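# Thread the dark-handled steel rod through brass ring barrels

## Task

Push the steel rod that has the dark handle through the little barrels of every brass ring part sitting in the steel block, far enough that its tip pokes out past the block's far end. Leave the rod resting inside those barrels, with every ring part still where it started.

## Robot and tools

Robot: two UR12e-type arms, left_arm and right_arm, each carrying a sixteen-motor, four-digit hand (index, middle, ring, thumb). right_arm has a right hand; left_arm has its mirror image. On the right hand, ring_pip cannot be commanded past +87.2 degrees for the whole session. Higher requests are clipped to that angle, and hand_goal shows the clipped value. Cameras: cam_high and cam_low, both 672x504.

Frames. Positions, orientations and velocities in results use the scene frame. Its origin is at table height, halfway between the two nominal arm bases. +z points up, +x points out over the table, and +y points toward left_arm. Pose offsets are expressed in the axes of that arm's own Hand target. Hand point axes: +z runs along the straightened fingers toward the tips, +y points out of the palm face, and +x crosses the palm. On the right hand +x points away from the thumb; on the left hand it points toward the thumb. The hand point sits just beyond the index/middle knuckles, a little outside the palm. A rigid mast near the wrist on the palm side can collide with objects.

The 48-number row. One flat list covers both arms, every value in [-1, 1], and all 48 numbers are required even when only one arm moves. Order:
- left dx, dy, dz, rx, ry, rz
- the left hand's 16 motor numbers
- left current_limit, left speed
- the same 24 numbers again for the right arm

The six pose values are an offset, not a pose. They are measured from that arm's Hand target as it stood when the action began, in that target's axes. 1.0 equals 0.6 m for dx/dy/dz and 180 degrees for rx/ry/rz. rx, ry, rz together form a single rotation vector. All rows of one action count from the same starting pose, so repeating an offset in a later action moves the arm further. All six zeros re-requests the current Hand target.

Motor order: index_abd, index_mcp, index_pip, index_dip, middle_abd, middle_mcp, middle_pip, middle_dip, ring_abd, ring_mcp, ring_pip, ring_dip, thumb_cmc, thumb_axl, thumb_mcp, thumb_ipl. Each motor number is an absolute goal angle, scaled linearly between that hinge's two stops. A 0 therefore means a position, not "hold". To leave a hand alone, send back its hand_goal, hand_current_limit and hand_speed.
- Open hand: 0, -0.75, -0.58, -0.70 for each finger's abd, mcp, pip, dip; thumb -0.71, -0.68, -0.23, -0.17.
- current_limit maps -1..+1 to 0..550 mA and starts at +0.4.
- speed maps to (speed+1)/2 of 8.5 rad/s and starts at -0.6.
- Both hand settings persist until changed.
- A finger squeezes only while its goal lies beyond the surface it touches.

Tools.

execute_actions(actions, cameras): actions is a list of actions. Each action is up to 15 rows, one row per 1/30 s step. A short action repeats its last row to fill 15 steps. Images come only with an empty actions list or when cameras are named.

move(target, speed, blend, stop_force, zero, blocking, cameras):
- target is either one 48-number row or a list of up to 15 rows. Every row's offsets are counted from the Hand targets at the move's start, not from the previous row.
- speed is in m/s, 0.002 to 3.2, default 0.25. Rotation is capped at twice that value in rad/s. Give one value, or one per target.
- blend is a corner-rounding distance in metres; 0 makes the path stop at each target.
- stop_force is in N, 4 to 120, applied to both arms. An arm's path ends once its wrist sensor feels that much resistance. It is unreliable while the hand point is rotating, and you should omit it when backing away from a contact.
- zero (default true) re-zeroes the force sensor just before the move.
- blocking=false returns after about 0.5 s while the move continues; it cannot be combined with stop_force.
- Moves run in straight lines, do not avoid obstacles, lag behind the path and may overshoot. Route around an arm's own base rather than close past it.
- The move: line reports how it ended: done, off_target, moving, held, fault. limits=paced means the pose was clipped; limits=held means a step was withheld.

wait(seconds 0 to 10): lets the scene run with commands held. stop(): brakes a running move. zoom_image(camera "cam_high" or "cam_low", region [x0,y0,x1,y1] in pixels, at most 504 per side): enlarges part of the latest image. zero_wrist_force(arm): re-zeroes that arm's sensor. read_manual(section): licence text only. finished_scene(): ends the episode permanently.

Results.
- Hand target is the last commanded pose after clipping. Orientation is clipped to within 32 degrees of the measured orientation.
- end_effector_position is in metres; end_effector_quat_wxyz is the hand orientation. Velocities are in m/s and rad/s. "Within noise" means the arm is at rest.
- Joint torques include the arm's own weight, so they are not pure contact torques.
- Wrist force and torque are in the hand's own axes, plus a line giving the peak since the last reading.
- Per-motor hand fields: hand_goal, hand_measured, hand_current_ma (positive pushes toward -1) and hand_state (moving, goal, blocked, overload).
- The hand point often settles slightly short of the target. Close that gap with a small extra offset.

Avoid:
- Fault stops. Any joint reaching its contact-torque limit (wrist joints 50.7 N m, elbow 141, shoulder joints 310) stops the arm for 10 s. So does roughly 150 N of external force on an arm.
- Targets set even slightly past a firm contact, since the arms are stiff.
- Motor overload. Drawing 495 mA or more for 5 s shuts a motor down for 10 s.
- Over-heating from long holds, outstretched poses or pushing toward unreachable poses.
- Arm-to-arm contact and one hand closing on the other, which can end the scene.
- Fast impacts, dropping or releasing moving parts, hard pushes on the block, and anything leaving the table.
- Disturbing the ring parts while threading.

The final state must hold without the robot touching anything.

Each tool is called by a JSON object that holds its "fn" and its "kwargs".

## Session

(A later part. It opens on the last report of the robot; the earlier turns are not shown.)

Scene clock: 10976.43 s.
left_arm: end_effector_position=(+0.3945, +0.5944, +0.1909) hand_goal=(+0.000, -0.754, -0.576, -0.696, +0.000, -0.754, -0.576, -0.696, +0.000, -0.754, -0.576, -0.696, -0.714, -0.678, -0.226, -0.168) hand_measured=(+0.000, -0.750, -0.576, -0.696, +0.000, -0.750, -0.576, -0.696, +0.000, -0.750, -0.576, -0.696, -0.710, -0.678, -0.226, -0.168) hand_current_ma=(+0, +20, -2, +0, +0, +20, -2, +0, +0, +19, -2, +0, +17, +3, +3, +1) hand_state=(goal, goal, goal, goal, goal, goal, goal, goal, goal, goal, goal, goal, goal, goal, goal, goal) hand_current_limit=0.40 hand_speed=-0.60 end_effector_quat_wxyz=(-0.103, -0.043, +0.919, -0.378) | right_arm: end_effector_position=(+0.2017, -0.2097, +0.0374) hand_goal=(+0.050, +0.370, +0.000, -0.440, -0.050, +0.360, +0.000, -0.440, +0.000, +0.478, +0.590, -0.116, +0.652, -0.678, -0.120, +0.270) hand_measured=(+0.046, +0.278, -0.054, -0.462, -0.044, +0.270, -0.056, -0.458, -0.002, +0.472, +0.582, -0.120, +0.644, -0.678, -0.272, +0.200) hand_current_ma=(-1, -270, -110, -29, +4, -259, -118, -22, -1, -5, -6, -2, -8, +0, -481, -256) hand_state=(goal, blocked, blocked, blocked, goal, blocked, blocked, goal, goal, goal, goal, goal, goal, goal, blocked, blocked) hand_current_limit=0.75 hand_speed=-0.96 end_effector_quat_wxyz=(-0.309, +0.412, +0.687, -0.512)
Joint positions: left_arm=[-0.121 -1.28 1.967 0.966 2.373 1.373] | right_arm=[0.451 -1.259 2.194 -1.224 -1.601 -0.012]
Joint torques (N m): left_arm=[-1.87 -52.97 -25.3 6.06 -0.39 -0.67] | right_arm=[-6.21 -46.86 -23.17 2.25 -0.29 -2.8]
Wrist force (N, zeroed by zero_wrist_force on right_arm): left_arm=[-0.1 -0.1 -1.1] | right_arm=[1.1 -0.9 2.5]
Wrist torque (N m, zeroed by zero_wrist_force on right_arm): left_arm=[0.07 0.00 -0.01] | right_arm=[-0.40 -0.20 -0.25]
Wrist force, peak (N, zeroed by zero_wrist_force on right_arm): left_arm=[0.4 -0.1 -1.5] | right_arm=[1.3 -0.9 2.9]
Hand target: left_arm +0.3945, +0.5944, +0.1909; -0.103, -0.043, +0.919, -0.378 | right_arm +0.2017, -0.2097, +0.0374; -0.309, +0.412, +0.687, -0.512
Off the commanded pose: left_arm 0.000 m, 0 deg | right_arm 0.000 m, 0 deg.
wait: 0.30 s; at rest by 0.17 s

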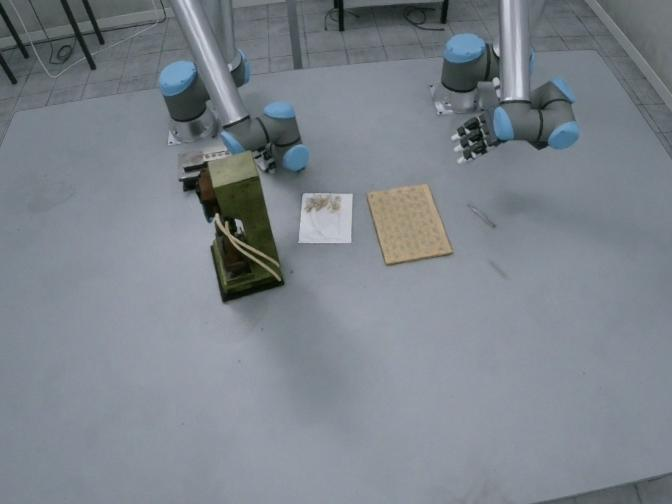

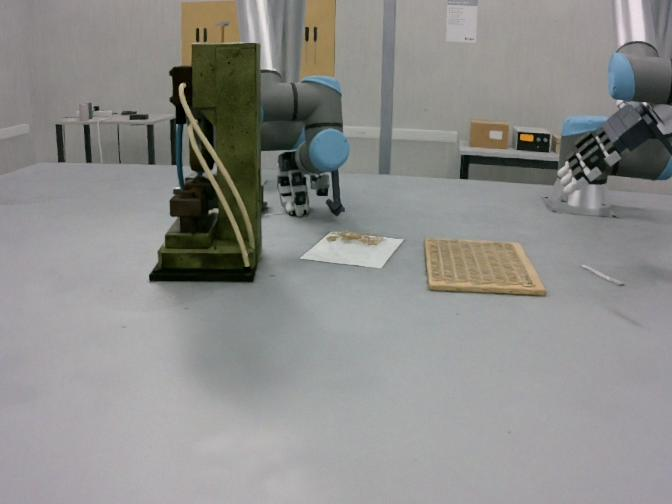

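{"fn": "move", "kwargs": {"target": [0,0,0,0,0,0,0,-0.754,-0.576,-0.696,0,-0.754,-0.576,-0.696,0,-0.754,-0.576,-0.696,-0.714,-0.678,-0.226,-0.168,0.4,-0.6,0,-0.0639,-0.019,0,0,0,0.05,0.37,0.0,-0.44,-0.05,0.36,0.0,-0.44,0,0.479,0.591,-0.116,0.653,-0.678,-0.12,0.27,0.75,-0.96], "speed": 0.025, "cameras": ["all"]}}

{"fn": "zoom_image", "kwargs": {"camera": "cam_low", "region": [260, 160, 340, 230]}}

{"fn": "zoom_image", "kwargs": {"camera": "cam_high", "region": [230, 120, 310, 190]}}

Scene clock: 10985.07 s.
left_arm: end_effector_position=(+0.3945, +0.5944, +0.1909) hand_goal=(+0.000, -0.754, -0.576, -0.696, +0.000, -0.754, -0.576, -0.696, +0.000, -0.754, -0.576, -0.696, -0.714, -0.678, -0.226, -0.168) hand_measured=(+0.000, -0.750, -0.576, -0.696, +0.000, -0.750, -0.576, -0.696, +0.000, -0.750, -0.576, -0.696, -0.710, -0.678, -0.226, -0.168) hand_current_ma=(+0, +20, -2, +0, +0, +20, -2, +0, +0, +19, -3, +0, +17, +3, +3, +1) hand_state=(goal, goal, goal, goal, goal, goal, goal, goal, goal, goal, goal, goal, goal, goal, goal, goal) hand_current_limit=0.40 hand_speed=-0.60 end_effector_quat_wxyz=(-0.103, -0.043, +0.919, -0.378) | right_arm: end_effector_position=(+0.2018, -0.2098, +0.0772) hand_goal=(+0.050, +0.370, +0.000, -0.440, -0.050, +0.360, +0.000, -0.440, +0.000, +0.478, +0.590, -0.116, +0.652, -0.678, -0.120, +0.270) hand_measured=(+0.046, +0.278, -0.052, -0.462, -0.044, +0.274, -0.050, -0.458, -0.002, +0.472, +0.582, -0.120, +0.642, -0.678, -0.272, +0.200) hand_current_ma=(-1, -270, -110, -29, +4, -248, -104, -22, -1, -5, -6, -2, -11, +0, -481, -256) hand_state=(goal, blocked, blocked, blocked, goal, blocked, blocked, goal, goal, goal, goal, goal, goal, goal, blocked, blocked) hand_current_limit=0.75 hand_speed=-0.96 end_effector_quat_wxyz=(-0.309, +0.412, +0.687, -0.512)
Joint positions: left_arm=[-0.121 -1.28 1.967 0.966 2.373 1.373] | right_arm=[0.451 -1.321 2.174 -1.142 -1.601 -0.012]
Joint torques (N m): left_arm=[0.73 -54.07 -23.95 6.07 0.24 -1.24] | right_arm=[-10.13 -65.94 -31.27 3.56 -1.94 -2.99]
Wrist force (N, zeroed by zero_wrist_force on right_arm): left_arm=[0.2 0.1 -1.3] | right_arm=[1.3 -1.1 2.8]
Wrist torque (N m, zeroed by zero_wrist_force on right_arm): left_arm=[0.13 -0.04 0.01] | right_arm=[-0.41 -0.24 -0.23]
Wrist force, peak (N, zeroed by zero_wrist_force on right_arm): left_arm=[0.2 0.0 -1.5] | right_arm=[1.3 -1.0 3.3]
Hand target: left_arm +0.3945, +0.5944, +0.1909; -0.103, -0.043, +0.919, -0.378 | right_arm +0.2018, -0.2098, +0.0773; -0.309, +0.412, +0.687, -0.512
Off the commanded pose: left_arm 0.000 m, 0 deg | right_arm 0.000 m, 0 deg.
move: done

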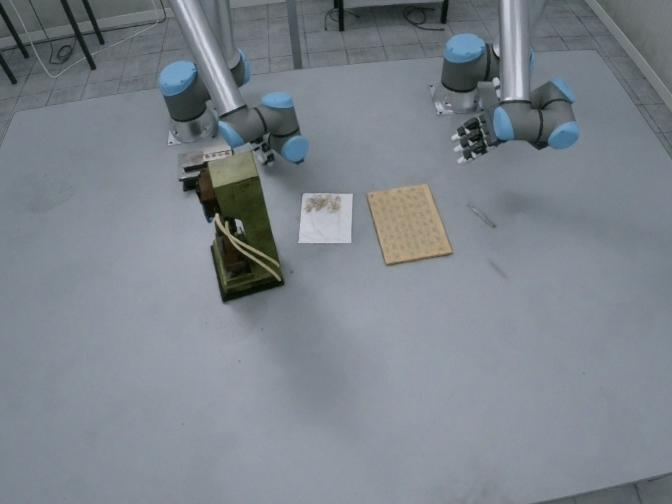

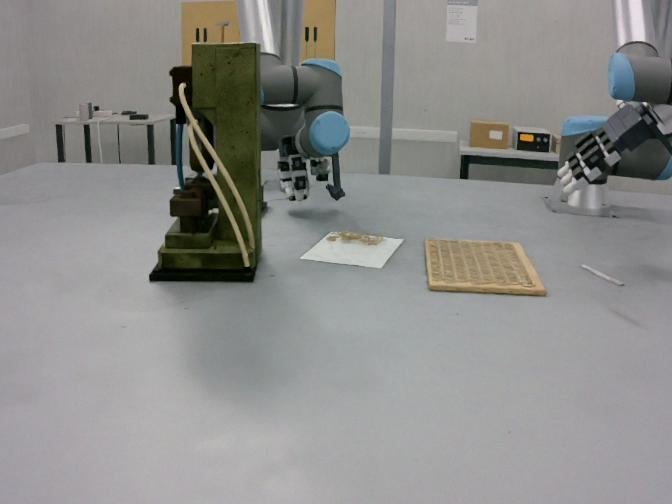

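Scaled by 6.300.

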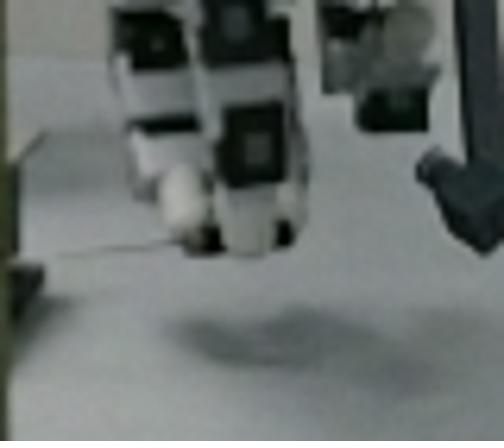

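Scaled by 6.300.

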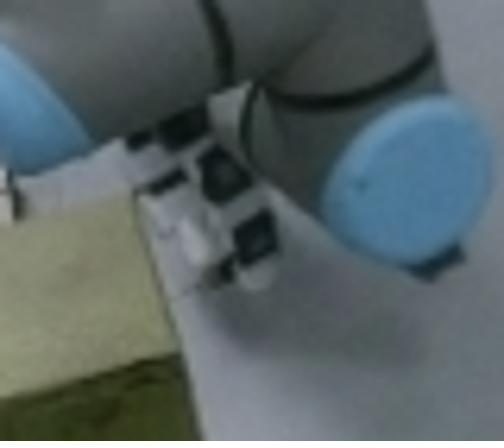

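{"fn": "move", "kwargs": {"target": [0,0,0,0,0,0,0,-0.754,-0.576,-0.696,0,-0.754,-0.576,-0.696,0,-0.754,-0.576,-0.696,-0.714,-0.678,-0.226,-0.168,0.4,-0.6,0,-0.1485,-0.0443,0,0,0,0.05,0.37,0.0,-0.44,-0.05,0.36,0.0,-0.44,0,0.479,0.591,-0.116,0.653,-0.678,-0.12,0.27,0.75,-0.96], "speed": 0.06, "cameras": ["all"]}}

{"fn": "zoom_image", "kwargs": {"camera": "cam_low", "region": [250, 120, 330, 190]}}

{"fn": "zoom_image", "kwargs": {"camera": "cam_high", "region": [220, 90, 300, 170]}}

Scene clock: 11005.43 s.
left_arm: end_effector_position=(+0.3945, +0.5944, +0.1909) hand_goal=(+0.000, -0.754, -0.576, -0.696, +0.000, -0.754, -0.576, -0.696, +0.000, -0.754, -0.576, -0.696, -0.714, -0.678, -0.226, -0.168) hand_measured=(+0.000, -0.750, -0.576, -0.696, +0.000, -0.750, -0.576, -0.696, +0.000, -0.750, -0.576, -0.696, -0.710, -0.678, -0.226, -0.168) hand_current_ma=(+0, +20, -2, +0, +0, +20, -2, +0, +0, +19, -3, +0, +17, +3, +3, +1) hand_state=(goal, goal, goal, goal, goal, goal, goal, goal, goal, goal, goal, goal, goal, goal, goal, goal) hand_current_limit=0.40 hand_speed=-0.60 end_effector_quat_wxyz=(-0.103, -0.043, +0.919, -0.378) | right_arm: end_effector_position=(+0.2020, -0.2101, +0.1702) hand_goal=(+0.050, +0.370, +0.000, -0.440, -0.050, +0.360, +0.000, -0.440, +0.000, +0.478, +0.590, -0.116, +0.652, -0.678, -0.120, +0.270) hand_measured=(+0.046, +0.278, -0.052, -0.462, -0.044, +0.274, -0.050, -0.458, -0.002, +0.472, +0.582, -0.120, +0.642, -0.678, -0.272, +0.200) hand_current_ma=(-1, -270, -110, -29, +4, -248, -104, -22, -1, -5, -6, -2, -11, +0, -481, -256) hand_state=(goal, blocked, blocked, blocked, goal, blocked, blocked, goal, goal, goal, goal, goal, goal, goal, blocked, blocked) hand_current_limit=0.75 hand_speed=-0.96 end_effector_quat_wxyz=(-0.309, +0.412, +0.687, -0.512)
Joint positions: left_arm=[-0.121 -1.28 1.967 0.966 2.373 1.373] | right_arm=[0.451 -1.445 2.108 -0.952 -1.601 -0.012]
Joint torques (N m): left_arm=[2.11 -53.36 -25.75 5.86 -0.5 -0.64] | right_arm=[-9.68 -60.3 -37.45 3.23 -2.17 -3.34]
Wrist force (N, zeroed by zero_wrist_force on right_arm): left_arm=[0.0 0.2 -1.2] | right_arm=[1.0 -0.8 2.4]
Wrist torque (N m, zeroed by zero_wrist_force on right_arm): left_arm=[0.12 -0.02 -0.01] | right_arm=[-0.36 -0.17 -0.21]
Wrist force, peak (N, zeroed by zero_wrist_force on right_arm): left_arm=[0.0 -0.1 -1.6] | right_arm=[1.6 -1.6 3.4]
Hand target: left_arm +0.3945, +0.5944, +0.1909; -0.103, -0.043, +0.919, -0.378 | right_arm +0.2020, -0.2101, +0.1703; -0.309, +0.412, +0.687, -0.512
Off the commanded pose: left_arm 0.000 m, 0 deg | right_arm 0.000 m, 0 deg.
move: done

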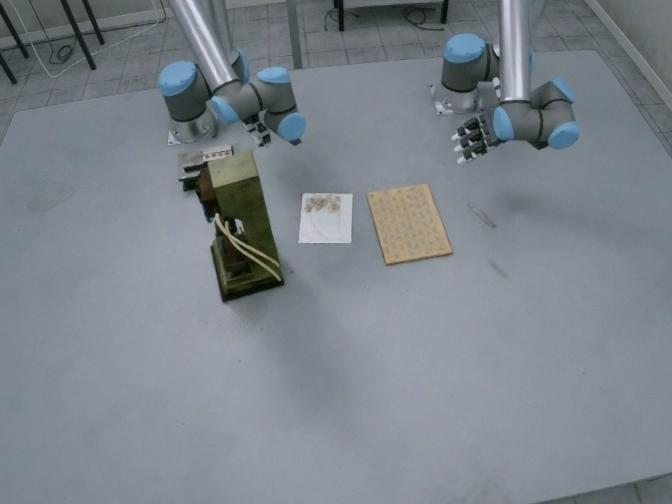

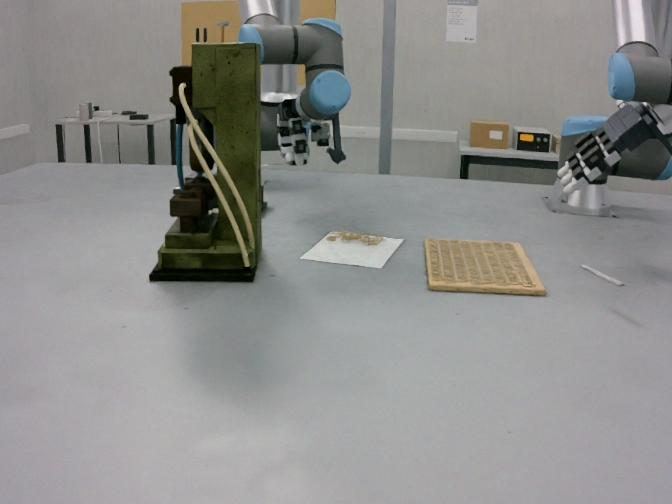

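Scaled by 6.300.

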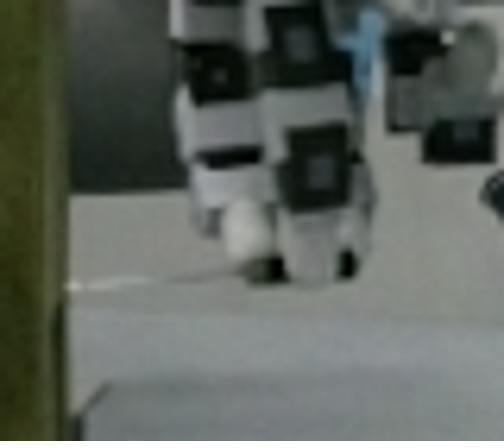

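Scaled by 6.300.

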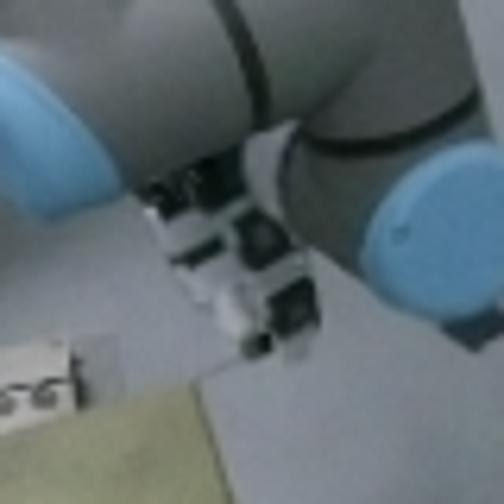

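{"fn": "move", "kwargs": {"target": [0,0,0,0,0,0,0,-0.754,-0.576,-0.696,0,-0.754,-0.576,-0.696,0,-0.754,-0.576,-0.696,-0.714,-0.678,-0.226,-0.168,0.4,-0.6,0.1938,0.0175,-0.0588,0,0.1304,0.0389,0.05,0.37,0.0,-0.44,-0.05,0.36,0.0,-0.44,0,0.479,0.591,-0.116,0.653,-0.678,-0.12,0.27,0.75,-0.96], "speed": 0.06, "cameras": ["all"]}}

{"fn": "zoom_image", "kwargs": {"camera": "cam_low", "region": [255, 110, 355, 180]}}

{"fn": "zoom_image", "kwargs": {"camera": "cam_high", "region": [220, 90, 320, 170]}}

Scene clock: 11020.87 s.
left_arm: end_effector_position=(+0.3945, +0.5944, +0.1909) hand_goal=(+0.000, -0.754, -0.576, -0.696, +0.000, -0.754, -0.576, -0.696, +0.000, -0.754, -0.576, -0.696, -0.714, -0.678, -0.226, -0.168) hand_measured=(+0.000, -0.750, -0.576, -0.696, +0.000, -0.750, -0.576, -0.696, +0.000, -0.750, -0.576, -0.696, -0.710, -0.678, -0.226, -0.168) hand_current_ma=(+0, +20, -2, +0, +0, +20, -2, +0, +0, +19, -3, +0, +17, +3, +3, +1) hand_state=(goal, goal, goal, goal, goal, goal, goal, goal, goal, goal, goal, goal, goal, goal, goal, goal) hand_current_limit=0.40 hand_speed=-0.60 end_effector_quat_wxyz=(-0.103, -0.043, +0.919, -0.378) | right_arm: end_effector_position=(+0.1801, -0.0902, +0.1707) hand_goal=(+0.050, +0.370, +0.000, -0.440, -0.050, +0.360, +0.000, -0.440, +0.000, +0.478, +0.590, -0.116, +0.652, -0.678, -0.120, +0.270) hand_measured=(+0.046, +0.278, -0.052, -0.462, -0.044, +0.274, -0.050, -0.458, -0.002, +0.472, +0.582, -0.120, +0.642, -0.678, -0.272, +0.200) hand_current_ma=(-1, -270, -110, -29, +4, -248, -104, -22, -1, -5, -6, -2, -11, +0, -481, -256) hand_state=(goal, blocked, blocked, blocked, goal, blocked, blocked, goal, goal, goal, goal, goal, goal, goal, blocked, blocked) hand_current_limit=0.75 hand_speed=-0.96 end_effector_quat_wxyz=(-0.411, +0.549, +0.584, -0.435)
Joint positions: left_arm=[-0.121 -1.28 1.967 0.966 2.373 1.373] | right_arm=[0.497 -1.397 2.052 -0.971 -1.149 0.131]
Joint torques (N m): left_arm=[-1.58 -54.21 -24.08 5.5 -0.27 -0.56] | right_arm=[12.25 -39.53 -37.79 -2.01 1.6 3.51]
Wrist force (N, zeroed by zero_wrist_force on right_arm): left_arm=[0.0 -0.2 -1.3] | right_arm=[1.2 -0.8 2.8]
Wrist torque (N m, zeroed by zero_wrist_force on right_arm): left_arm=[0.08 -0.02 0.00] | right_arm=[-0.38 -0.19 -0.24]
Wrist force, peak (N, zeroed by zero_wrist_force on right_arm): left_arm=[0.4 -0.4 -1.5] | right_arm=[1.2 -1.0 3.4]
Hand target: left_arm +0.3945, +0.5944, +0.1909; -0.103, -0.043, +0.919, -0.378 | right_arm +0.1801, -0.0901, +0.1707; -0.411, +0.549, +0.584, -0.435
Off the commanded pose: left_arm 0.000 m, 0 deg | right_arm 0.000 m, 0 deg.
move: done

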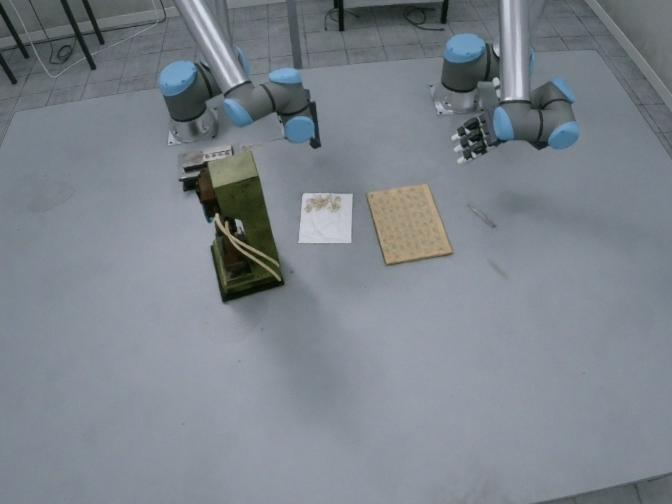

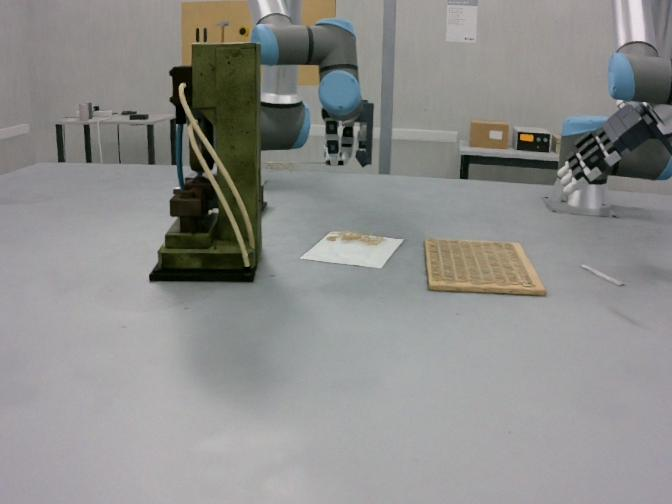

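Scaled by 5.040.

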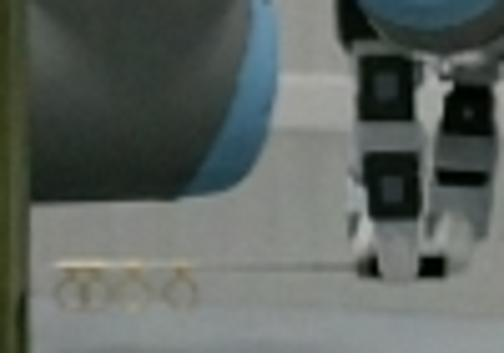

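Scaled by 5.040.

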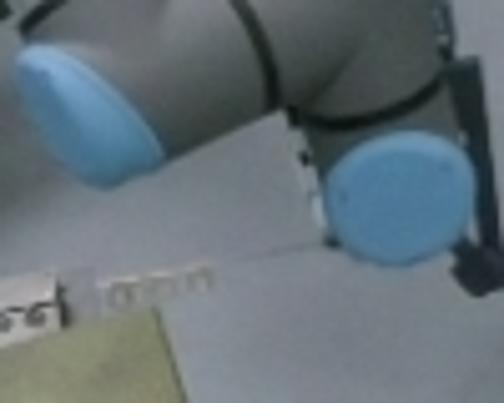

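{"fn": "zoom_image", "kwargs": {"camera": "cam_low", "region": [260, 152, 305, 182]}}

{"fn": "zoom_image", "kwargs": {"camera": "cam_low", "region": [295, 145, 355, 175]}}

{"fn": "zoom_image", "kwargs": {"camera": "cam_high", "region": [225, 130, 295, 160]}}

Scaled by 11.200.

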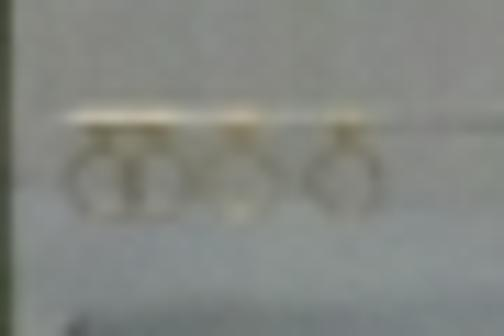

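Scaled by 8.400.

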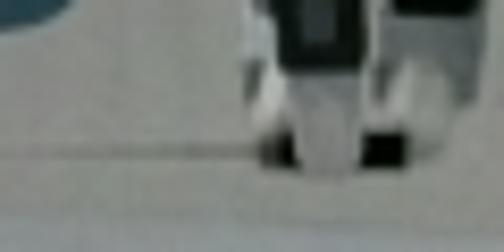

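Scaled by 7.200.

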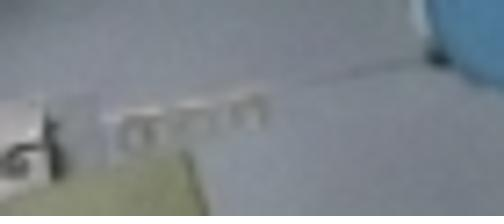

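{"fn": "zoom_image", "kwargs": {"camera": "cam_high", "region": [198, 142, 222, 168]}}

{"fn": "zoom_image", "kwargs": {"camera": "cam_high", "region": [214, 142, 238, 168]}}

Scaled by 19.385.

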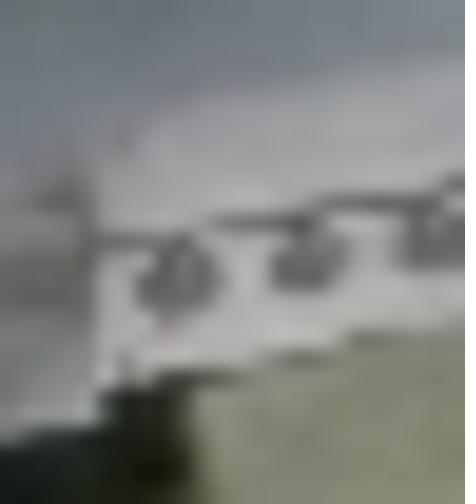

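Scaled by 19.385.

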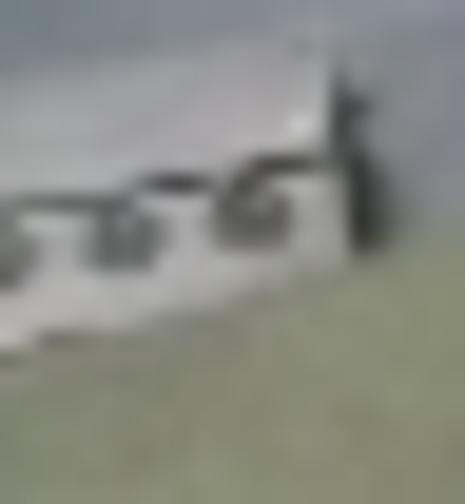

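{"fn": "move", "kwargs": {"target": [0,0,0,0,0,0,0,-0.754,-0.576,-0.696,0,-0.754,-0.576,-0.696,0,-0.754,-0.576,-0.696,-0.714,-0.678,-0.226,-0.168,0.4,-0.6,-0.1802,0.0128,-0.011,0,-0.0008,0.0027,0.05,0.37,0.0,-0.44,-0.05,0.36,0.0,-0.44,0,0.479,0.591,-0.116,0.653,-0.678,-0.12,0.27,0.75,-0.96], "speed": 0.05, "cameras": ["all"]}}

{"fn": "zoom_image", "kwargs": {"camera": "cam_high", "region": [196, 130, 266, 175]}}

{"fn": "zoom_image", "kwargs": {"camera": "cam_low", "region": [255, 130, 335, 180]}}

Scene clock: 11250.47 s.
left_arm: end_effector_position=(+0.3945, +0.5944, +0.1909) hand_goal=(+0.000, -0.754, -0.576, -0.696, +0.000, -0.754, -0.576, -0.696, +0.000, -0.754, -0.576, -0.696, -0.714, -0.678, -0.226, -0.168) hand_measured=(+0.000, -0.750, -0.576, -0.696, +0.000, -0.750, -0.576, -0.696, +0.000, -0.750, -0.576, -0.696, -0.710, -0.678, -0.226, -0.168) hand_current_ma=(+0, +20, -2, +0, +0, +20, -2, +0, +0, +19, -3, +0, +17, +3, +3, +1) hand_state=(goal, goal, goal, goal, goal, goal, goal, goal, goal, goal, goal, goal, goal, goal, goal, goal) hand_current_limit=0.40 hand_speed=-0.60 end_effector_quat_wxyz=(-0.103, -0.043, +0.919, -0.378) | right_arm: end_effector_position=(+0.1950, -0.1973, +0.1649) hand_goal=(+0.050, +0.370, +0.000, -0.440, -0.050, +0.360, +0.000, -0.440, +0.000, +0.478, +0.590, -0.116, +0.652, -0.678, -0.120, +0.270) hand_measured=(+0.046, +0.278, -0.052, -0.462, -0.044, +0.274, -0.050, -0.458, -0.002, +0.472, +0.582, -0.120, +0.642, -0.678, -0.272, +0.200) hand_current_ma=(-1, -270, -110, -29, +4, -247, -104, -22, -1, -5, -6, -2, -11, +0, -481, -256) hand_state=(goal, blocked, blocked, blocked, goal, blocked, blocked, goal, goal, goal, goal, goal, goal, goal, blocked, blocked) hand_current_limit=0.75 hand_speed=-0.96 end_effector_quat_wxyz=(-0.408, +0.551, +0.582, -0.437)
Joint positions: left_arm=[-0.121 -1.28 1.967 0.966 2.373 1.373] | right_arm=[0.314 -1.478 2.159 -0.978 -1.325 0.081]
Joint torques (N m): left_arm=[1.86 -54.93 -24.69 5.69 -0.09 -0.83] | right_arm=[-11.76 -57.4 -24.12 -1.93 -2.08 -2.99]
Wrist force (N, zeroed by zero_wrist_force on right_arm): left_arm=[-0.1 0.1 -1.1] | right_arm=[1.1 -1.3 2.6]
Wrist torque (N m, zeroed by zero_wrist_force on right_arm): left_arm=[0.11 0.00 -0.02] | right_arm=[-0.44 -0.20 0.07]
Wrist force, peak (N, zeroed by zero_wrist_force on right_arm): left_arm=[0.3 -0.2 -1.5] | right_arm=[1.5 -1.2 3.4]
Hand target: left_arm +0.3945, +0.5944, +0.1909; -0.103, -0.043, +0.919, -0.378 | right_arm +0.1950, -0.1975, +0.1649; -0.408, +0.551, +0.582, -0.437
Off the commanded pose: left_arm 0.000 m, 0 deg | right_arm 0.000 m, 0 deg.
move: done

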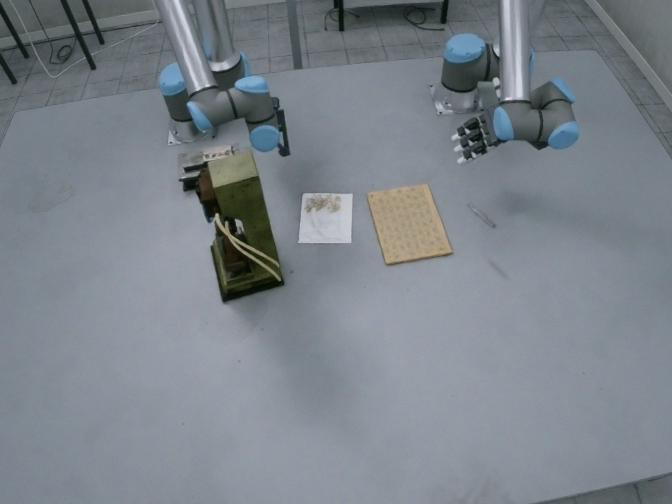

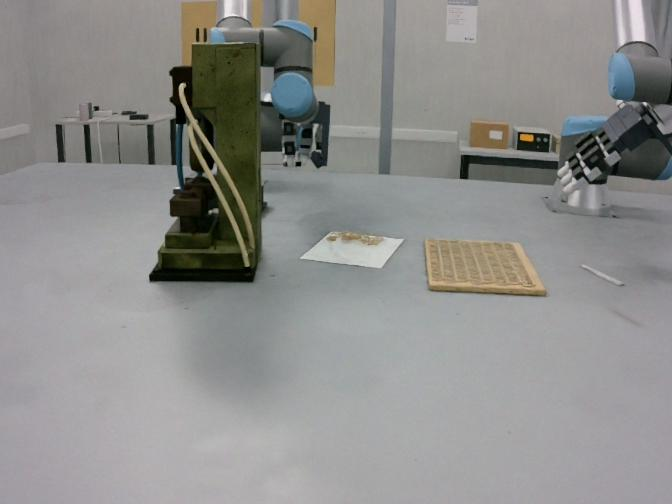

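Scaled by 7.200.

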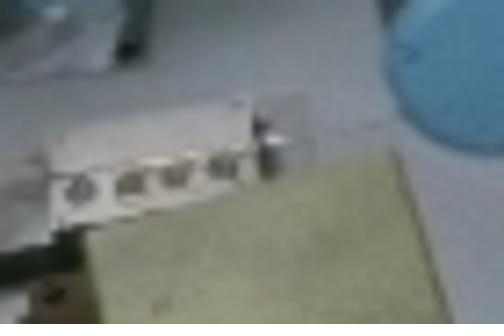

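Scaled by 6.300.

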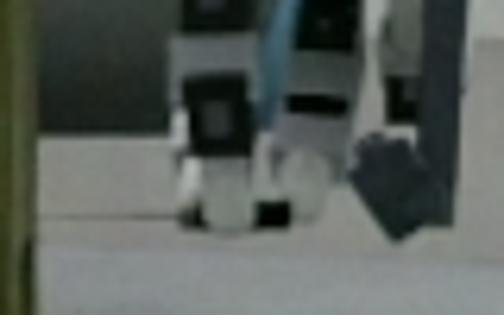

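{"fn": "zoom_image", "kwargs": {"camera": "cam_high", "region": [198, 138, 238, 168]}}

{"fn": "zoom_image", "kwargs": {"camera": "cam_high", "region": [222, 138, 262, 168]}}

Scaled by 12.600.

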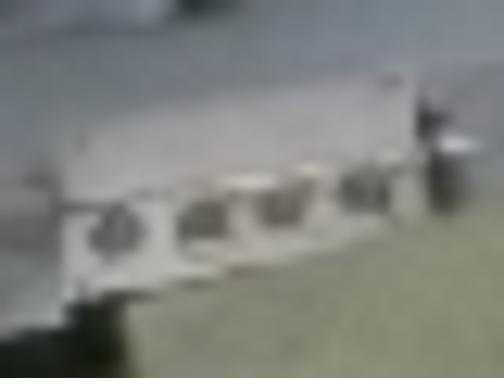

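Scaled by 12.600.

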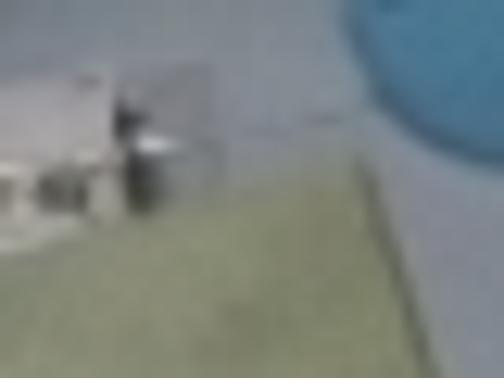

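{"fn": "zoom_image", "kwargs": {"camera": "cam_high", "region": [204, 144, 236, 164]}}

Scaled by 15.750.

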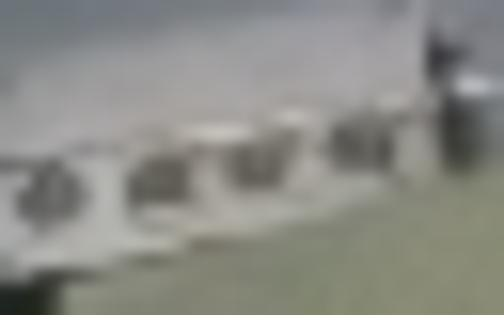

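{"fn": "move", "kwargs": {"target": [[0,0,0,0,0,0,0,-0.754,-0.576,-0.696,0,-0.754,-0.576,-0.696,0,-0.754,-0.576,-0.696,-0.714,-0.678,-0.226,-0.168,0.4,-0.6,-0.0017,0.0081,-0.0271,0,0,0,0.05,0.37,0.0,-0.44,-0.05,0.36,0.0,-0.44,0,0.479,0.591,-0.116,0.653,-0.678,-0.12,0.27,0.75,-0.96],[0,0,0,0,0,0,0,-0.754,-0.576,-0.696,0,-0.754,-0.576,-0.696,0,-0.754,-0.576,-0.696,-0.714,-0.678,-0.226,-0.168,0.4,-0.6,-0.0014,0.0472,-0.0155,0,0,0,0.05,0.37,0.0,-0.44,-0.05,0.36,0.0,-0.44,0,0.479,0.591,-0.116,0.653,-0.678,-0.12,0.27,0.75,-0.96]], "speed": 0.03, "cameras": ["all"]}}

{"fn": "zoom_image", "kwargs": {"camera": "cam_high", "region": [196, 138, 256, 178]}}

{"fn": "zoom_image", "kwargs": {"camera": "cam_low", "region": [255, 140, 335, 190]}}

Scene clock: 11376.47 s.
left_arm: end_effector_position=(+0.3945, +0.5944, +0.1909) hand_goal=(+0.000, -0.754, -0.576, -0.696, +0.000, -0.754, -0.576, -0.696, +0.000, -0.754, -0.576, -0.696, -0.714, -0.678, -0.226, -0.168) hand_measured=(+0.000, -0.750, -0.576, -0.696, +0.000, -0.750, -0.576, -0.696, +0.000, -0.750, -0.576, -0.696, -0.710, -0.678, -0.226, -0.168) hand_current_ma=(+0, +20, -2, +0, +0, +20, -2, +0, +0, +19, -3, +0, +17, +3, +3, +1) hand_state=(goal, goal, goal, goal, goal, goal, goal, goal, goal, goal, goal, goal, goal, goal, goal, goal) hand_current_limit=0.40 hand_speed=-0.60 end_effector_quat_wxyz=(-0.103, -0.043, +0.919, -0.378) | right_arm: end_effector_position=(+0.2120, -0.1975, +0.1406) hand_goal=(+0.050, +0.370, +0.000, -0.440, -0.050, +0.360, +0.000, -0.440, +0.000, +0.478, +0.590, -0.116, +0.652, -0.678, -0.120, +0.270) hand_measured=(+0.046, +0.278, -0.052, -0.462, -0.044, +0.274, -0.050, -0.458, -0.002, +0.472, +0.582, -0.120, +0.642, -0.678, -0.272, +0.200) hand_current_ma=(-1, -270, -110, -29, +4, -247, -104, -22, -1, -5, -6, -2, -11, +0, -481, -256) hand_state=(goal, blocked, blocked, blocked, goal, blocked, blocked, goal, goal, goal, goal, goal, goal, goal, blocked, blocked) hand_current_limit=0.75 hand_speed=-0.96 end_effector_quat_wxyz=(-0.408, +0.551, +0.582, -0.437)
Joint positions: left_arm=[-0.121 -1.28 1.967 0.966 2.373 1.373] | right_arm=[0.304 -1.425 2.154 -1.024 -1.335 0.078]
Joint torques (N m): left_arm=[0.95 -55.63 -25.38 6.02 -0.29 -0.88] | right_arm=[-1.4 -35.12 -22.01 -1.9 -0.25 -2.61]
Wrist force (N, zeroed by zero_wrist_force on right_arm): left_arm=[0.1 0.0 -1.5] | right_arm=[1.2 -0.7 3.1]
Wrist torque (N m, zeroed by zero_wrist_force on right_arm): left_arm=[0.12 -0.03 0.01] | right_arm=[-0.39 -0.20 0.08]
Wrist force, peak (N, zeroed by zero_wrist_force on right_arm): left_arm=[0.5 0.0 -1.5] | right_arm=[1.1 -1.4 3.5]
Hand target: left_arm +0.3945, +0.5944, +0.1909; -0.103, -0.043, +0.919, -0.378 | right_arm +0.2120, -0.1975, +0.1404; -0.408, +0.551, +0.582, -0.437
Off the commanded pose: left_arm 0.000 m, 0 deg | right_arm 0.000 m, 0 deg.
move: done

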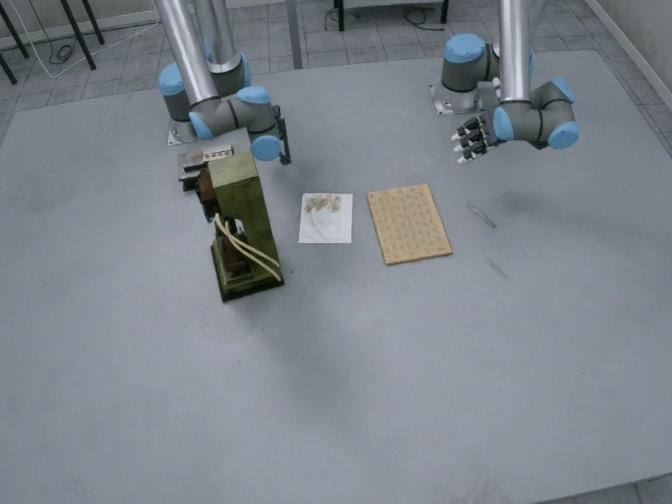

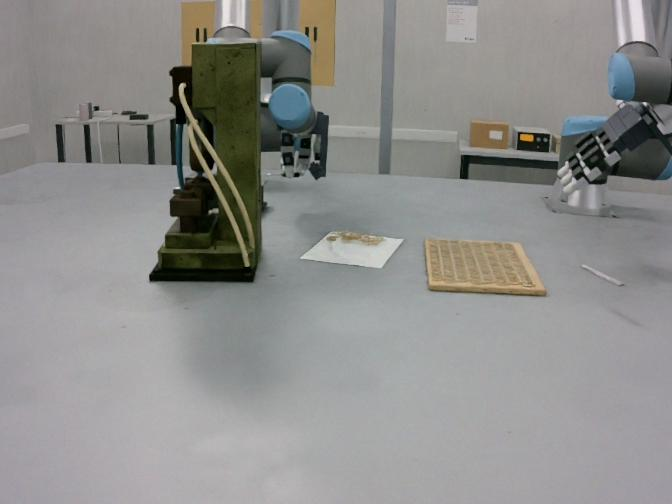

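Scaled by 8.400.

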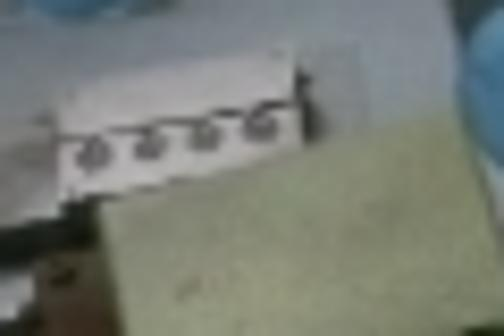

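Scaled by 6.300.

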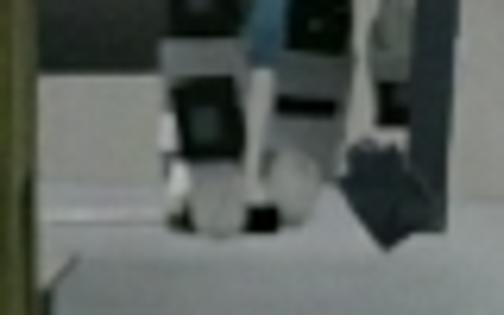

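{"fn": "move", "kwargs": {"target": [0,0,0,0,0,0,0,-0.754,-0.576,-0.696,0,-0.754,-0.576,-0.696,0,-0.754,-0.576,-0.696,-0.714,-0.678,-0.226,-0.168,0.4,-0.6,0.0035,-0.015,0.0563,0,0,0,0.05,0.37,0.0,-0.44,-0.05,0.36,0.0,-0.44,0,0.479,0.591,-0.116,0.653,-0.678,-0.12,0.27,0.75,-0.96], "speed": 0.02, "cameras": ["all"]}}

{"fn": "zoom_image", "kwargs": {"camera": "cam_high", "region": [204, 140, 244, 170]}}

{"fn": "zoom_image", "kwargs": {"camera": "cam_low", "region": [255, 140, 335, 190]}}

Scene clock: 11389.50 s.
left_arm: end_effector_position=(+0.3945, +0.5944, +0.1909) hand_goal=(+0.000, -0.754, -0.576, -0.696, +0.000, -0.754, -0.576, -0.696, +0.000, -0.754, -0.576, -0.696, -0.714, -0.678, -0.226, -0.168) hand_measured=(+0.000, -0.750, -0.576, -0.696, +0.000, -0.750, -0.576, -0.696, +0.000, -0.750, -0.576, -0.696, -0.710, -0.678, -0.226, -0.168) hand_current_ma=(+0, +20, -2, +0, +0, +20, -2, +0, +0, +19, -3, +0, +17, +3, +3, +1) hand_state=(goal, goal, goal, goal, goal, goal, goal, goal, goal, goal, goal, goal, goal, goal, goal, goal) hand_current_limit=0.40 hand_speed=-0.60 end_effector_quat_wxyz=(-0.103, -0.043, +0.919, -0.378) | right_arm: end_effector_position=(+0.1773, -0.1975, +0.1395) hand_goal=(+0.050, +0.370, +0.000, -0.440, -0.050, +0.360, +0.000, -0.440, +0.000, +0.478, +0.590, -0.116, +0.652, -0.678, -0.120, +0.270) hand_measured=(+0.046, +0.278, -0.052, -0.462, -0.044, +0.274, -0.050, -0.458, -0.002, +0.472, +0.582, -0.120, +0.642, -0.678, -0.272, +0.200) hand_current_ma=(-1, -270, -110, -29, +4, -247, -104, -22, -1, -5, -6, -2, -11, +0, -481, -256) hand_state=(goal, blocked, blocked, blocked, goal, blocked, blocked, goal, goal, goal, goal, goal, goal, goal, blocked, blocked) hand_current_limit=0.75 hand_speed=-0.96 end_effector_quat_wxyz=(-0.408, +0.551, +0.582, -0.437)
Joint positions: left_arm=[-0.121 -1.28 1.967 0.966 2.373 1.373] | right_arm=[0.325 -1.468 2.206 -1.036 -1.315 0.084]
Joint torques (N m): left_arm=[0.8 -54.07 -23.17 5.83 -0.32 -0.88] | right_arm=[11.93 -56.97 -21.64 -2.43 1.56 3.88]
Wrist force (N, zeroed by zero_wrist_force on right_arm): left_arm=[0.2 -0.1 -1.4] | right_arm=[1.4 -1.0 3.0]
Wrist torque (N m, zeroed by zero_wrist_force on right_arm): left_arm=[0.10 -0.05 0.02] | right_arm=[-0.41 -0.25 -0.24]
Wrist force, peak (N, zeroed by zero_wrist_force on right_arm): left_arm=[0.4 -0.4 -1.6] | right_arm=[1.3 -1.2 3.4]
Hand target: left_arm +0.3945, +0.5944, +0.1909; -0.103, -0.043, +0.919, -0.378 | right_arm +0.1770, -0.1975, +0.1394; -0.408, +0.551, +0.582, -0.437
Off the commanded pose: left_arm 0.000 m, 0 deg | right_arm 0.000 m, 0 deg.
move: done

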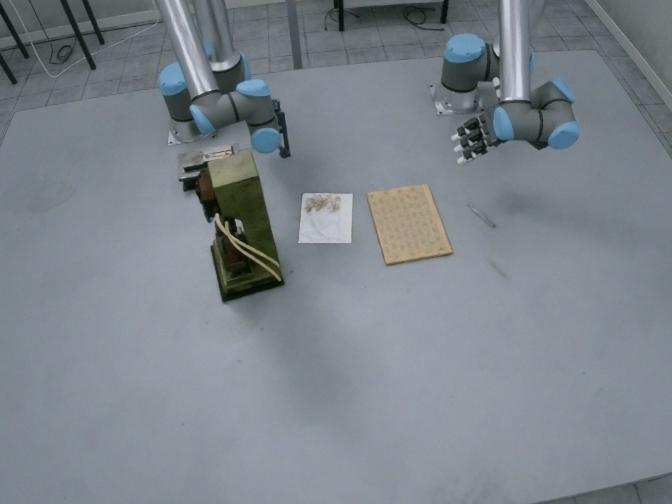

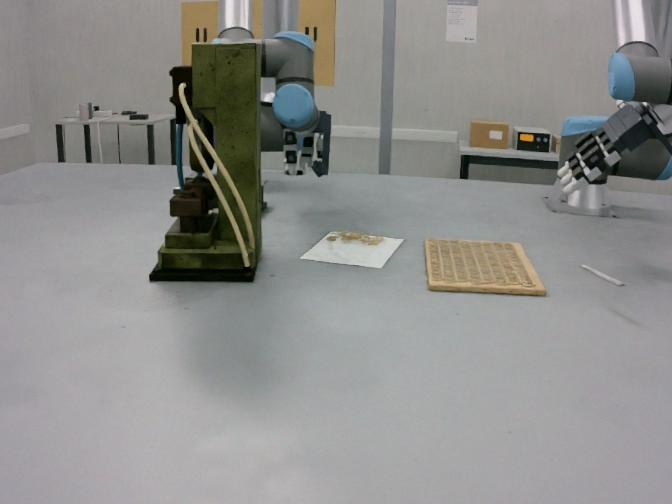

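Scaled by 12.600.

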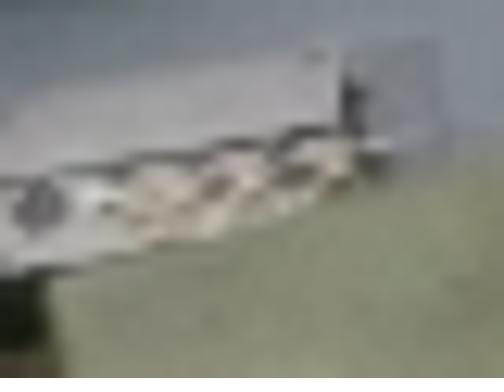

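Scaled by 6.300.

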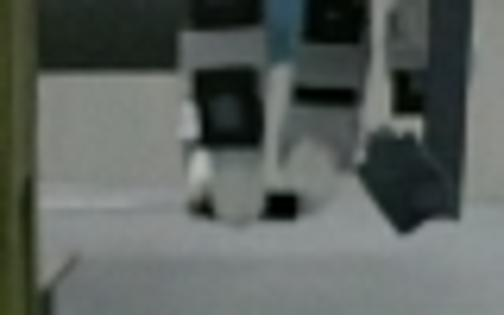

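{"fn": "zoom_image", "kwargs": {"camera": "cam_high", "region": [206, 146, 236, 166]}}

{"fn": "zoom_image", "kwargs": {"camera": "cam_high", "region": [202, 146, 222, 164]}}

Scaled by 16.800.

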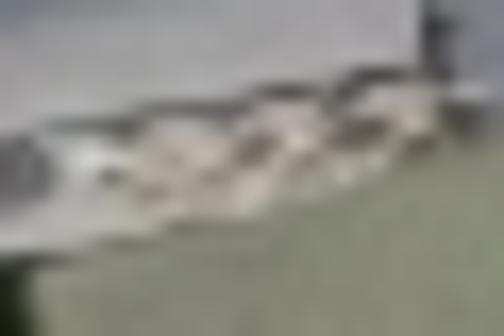

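Scaled by 25.200.

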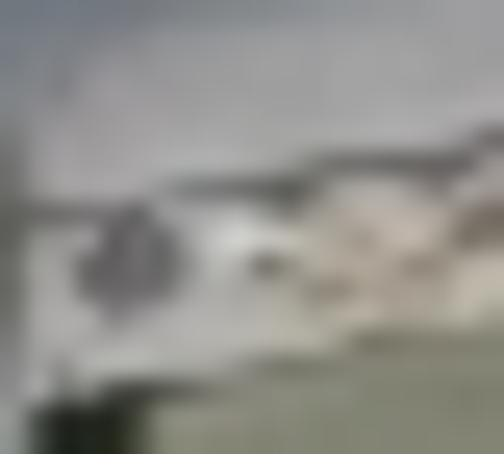

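{"fn": "move", "kwargs": {"target": [0,0,0,0,0,0,0,-0.754,-0.576,-0.696,0,-0.754,-0.576,-0.696,0,-0.754,-0.576,-0.696,-0.714,-0.678,-0.226,-0.168,0.4,-0.6,-0.0117,0,0,0,0,0,0.05,0.37,0.0,-0.44,-0.05,0.36,0.0,-0.44,0,0.479,0.591,-0.116,0.653,-0.678,-0.12,0.27,0.75,-0.96], "speed": 0.02, "cameras": ["cam_high"]}}

{"fn": "zoom_image", "kwargs": {"camera": "cam_high", "region": [206, 146, 236, 166]}}

{"fn": "zoom_image", "kwargs": {"camera": "cam_high", "region": [204, 140, 244, 170]}}

Scene clock: 11423.77 s.
left_arm: end_effector_position=(+0.3945, +0.5944, +0.1909) hand_goal=(+0.000, -0.754, -0.576, -0.696, +0.000, -0.754, -0.576, -0.696, +0.000, -0.754, -0.576, -0.696, -0.714, -0.678, -0.226, -0.168) hand_measured=(+0.000, -0.750, -0.576, -0.696, +0.000, -0.750, -0.576, -0.696, +0.000, -0.750, -0.576, -0.696, -0.710, -0.678, -0.226, -0.168) hand_current_ma=(+0, +20, -2, +0, +0, +20, -2, +0, +0, +19, -3, +0, +17, +3, +3, +1) hand_state=(goal, goal, goal, goal, goal, goal, goal, goal, goal, goal, goal, goal, goal, goal, goal, goal) hand_current_limit=0.40 hand_speed=-0.60 end_effector_quat_wxyz=(-0.103, -0.043, +0.919, -0.378) | right_arm: end_effector_position=(+0.1774, -0.2043, +0.1395) hand_goal=(+0.050, +0.370, +0.000, -0.440, -0.050, +0.360, +0.000, -0.440, +0.000, +0.478, +0.590, -0.116, +0.652, -0.678, -0.120, +0.270) hand_measured=(+0.046, +0.278, -0.052, -0.462, -0.044, +0.274, -0.050, -0.458, -0.002, +0.472, +0.582, -0.120, +0.642, -0.678, -0.272, +0.200) hand_current_ma=(-1, -270, -110, -29, +4, -247, -104, -22, -1, -5, -6, -2, -11, +0, -481, -256) hand_state=(goal, blocked, blocked, blocked, goal, blocked, blocked, goal, goal, goal, goal, goal, goal, goal, blocked, blocked) hand_current_limit=0.75 hand_speed=-0.96 end_effector_quat_wxyz=(-0.408, +0.551, +0.582, -0.437)
Joint positions: left_arm=[-0.121 -1.28 1.967 0.966 2.373 1.373] | right_arm=[0.312 -1.474 2.213 -1.036 -1.327 0.08]
Joint torques (N m): left_arm=[0.68 -55.21 -24.59 5.81 -0.04 -0.45] | right_arm=[-11.7 -57.47 -22.47 3.27 -2.32 -3.09]
Wrist force (N, zeroed by zero_wrist_force on right_arm): left_arm=[-0.1 -0.1 -1.2] | right_arm=[1.1 -1.4 3.0]
Wrist torque (N m, zeroed by zero_wrist_force on right_arm): left_arm=[0.09 -0.01 -0.01] | right_arm=[-0.46 -0.20 0.05]
Wrist force, peak (N, zeroed by zero_wrist_force on right_arm): left_arm=[0.3 -0.3 -1.5] | right_arm=[1.0 -1.2 3.5]
Hand target: left_arm +0.3945, +0.5944, +0.1909; -0.103, -0.043, +0.919, -0.378 | right_arm +0.1774, -0.2045, +0.1395; -0.408, +0.551, +0.582, -0.437
Off the commanded pose: left_arm 0.000 m, 0 deg | right_arm 0.000 m, 0 deg.
move: done
Images, in order (width x height): cam_high 672x504.

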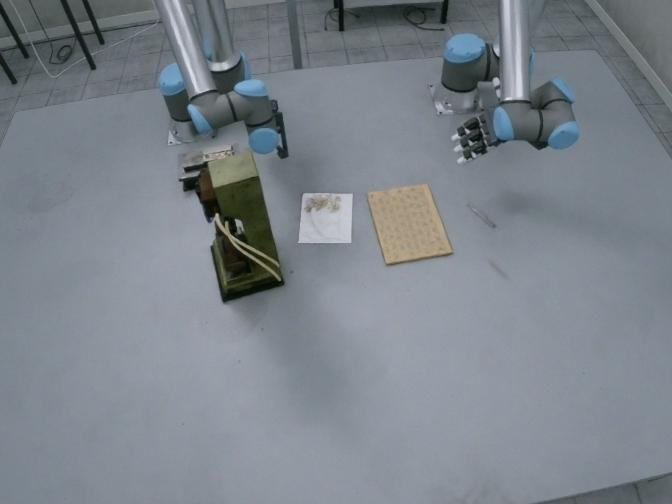

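Scaled by 16.800.

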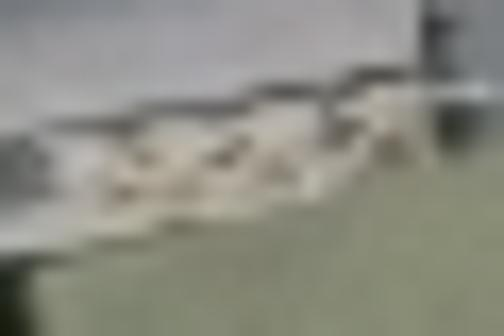

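Scaled by 12.600.

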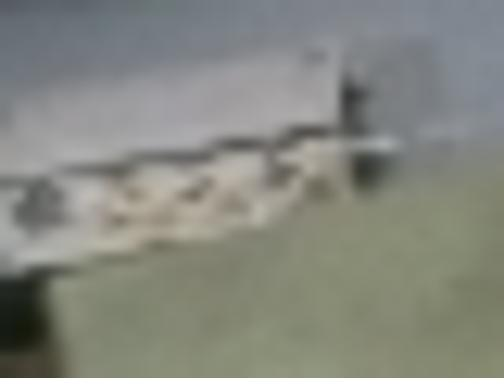

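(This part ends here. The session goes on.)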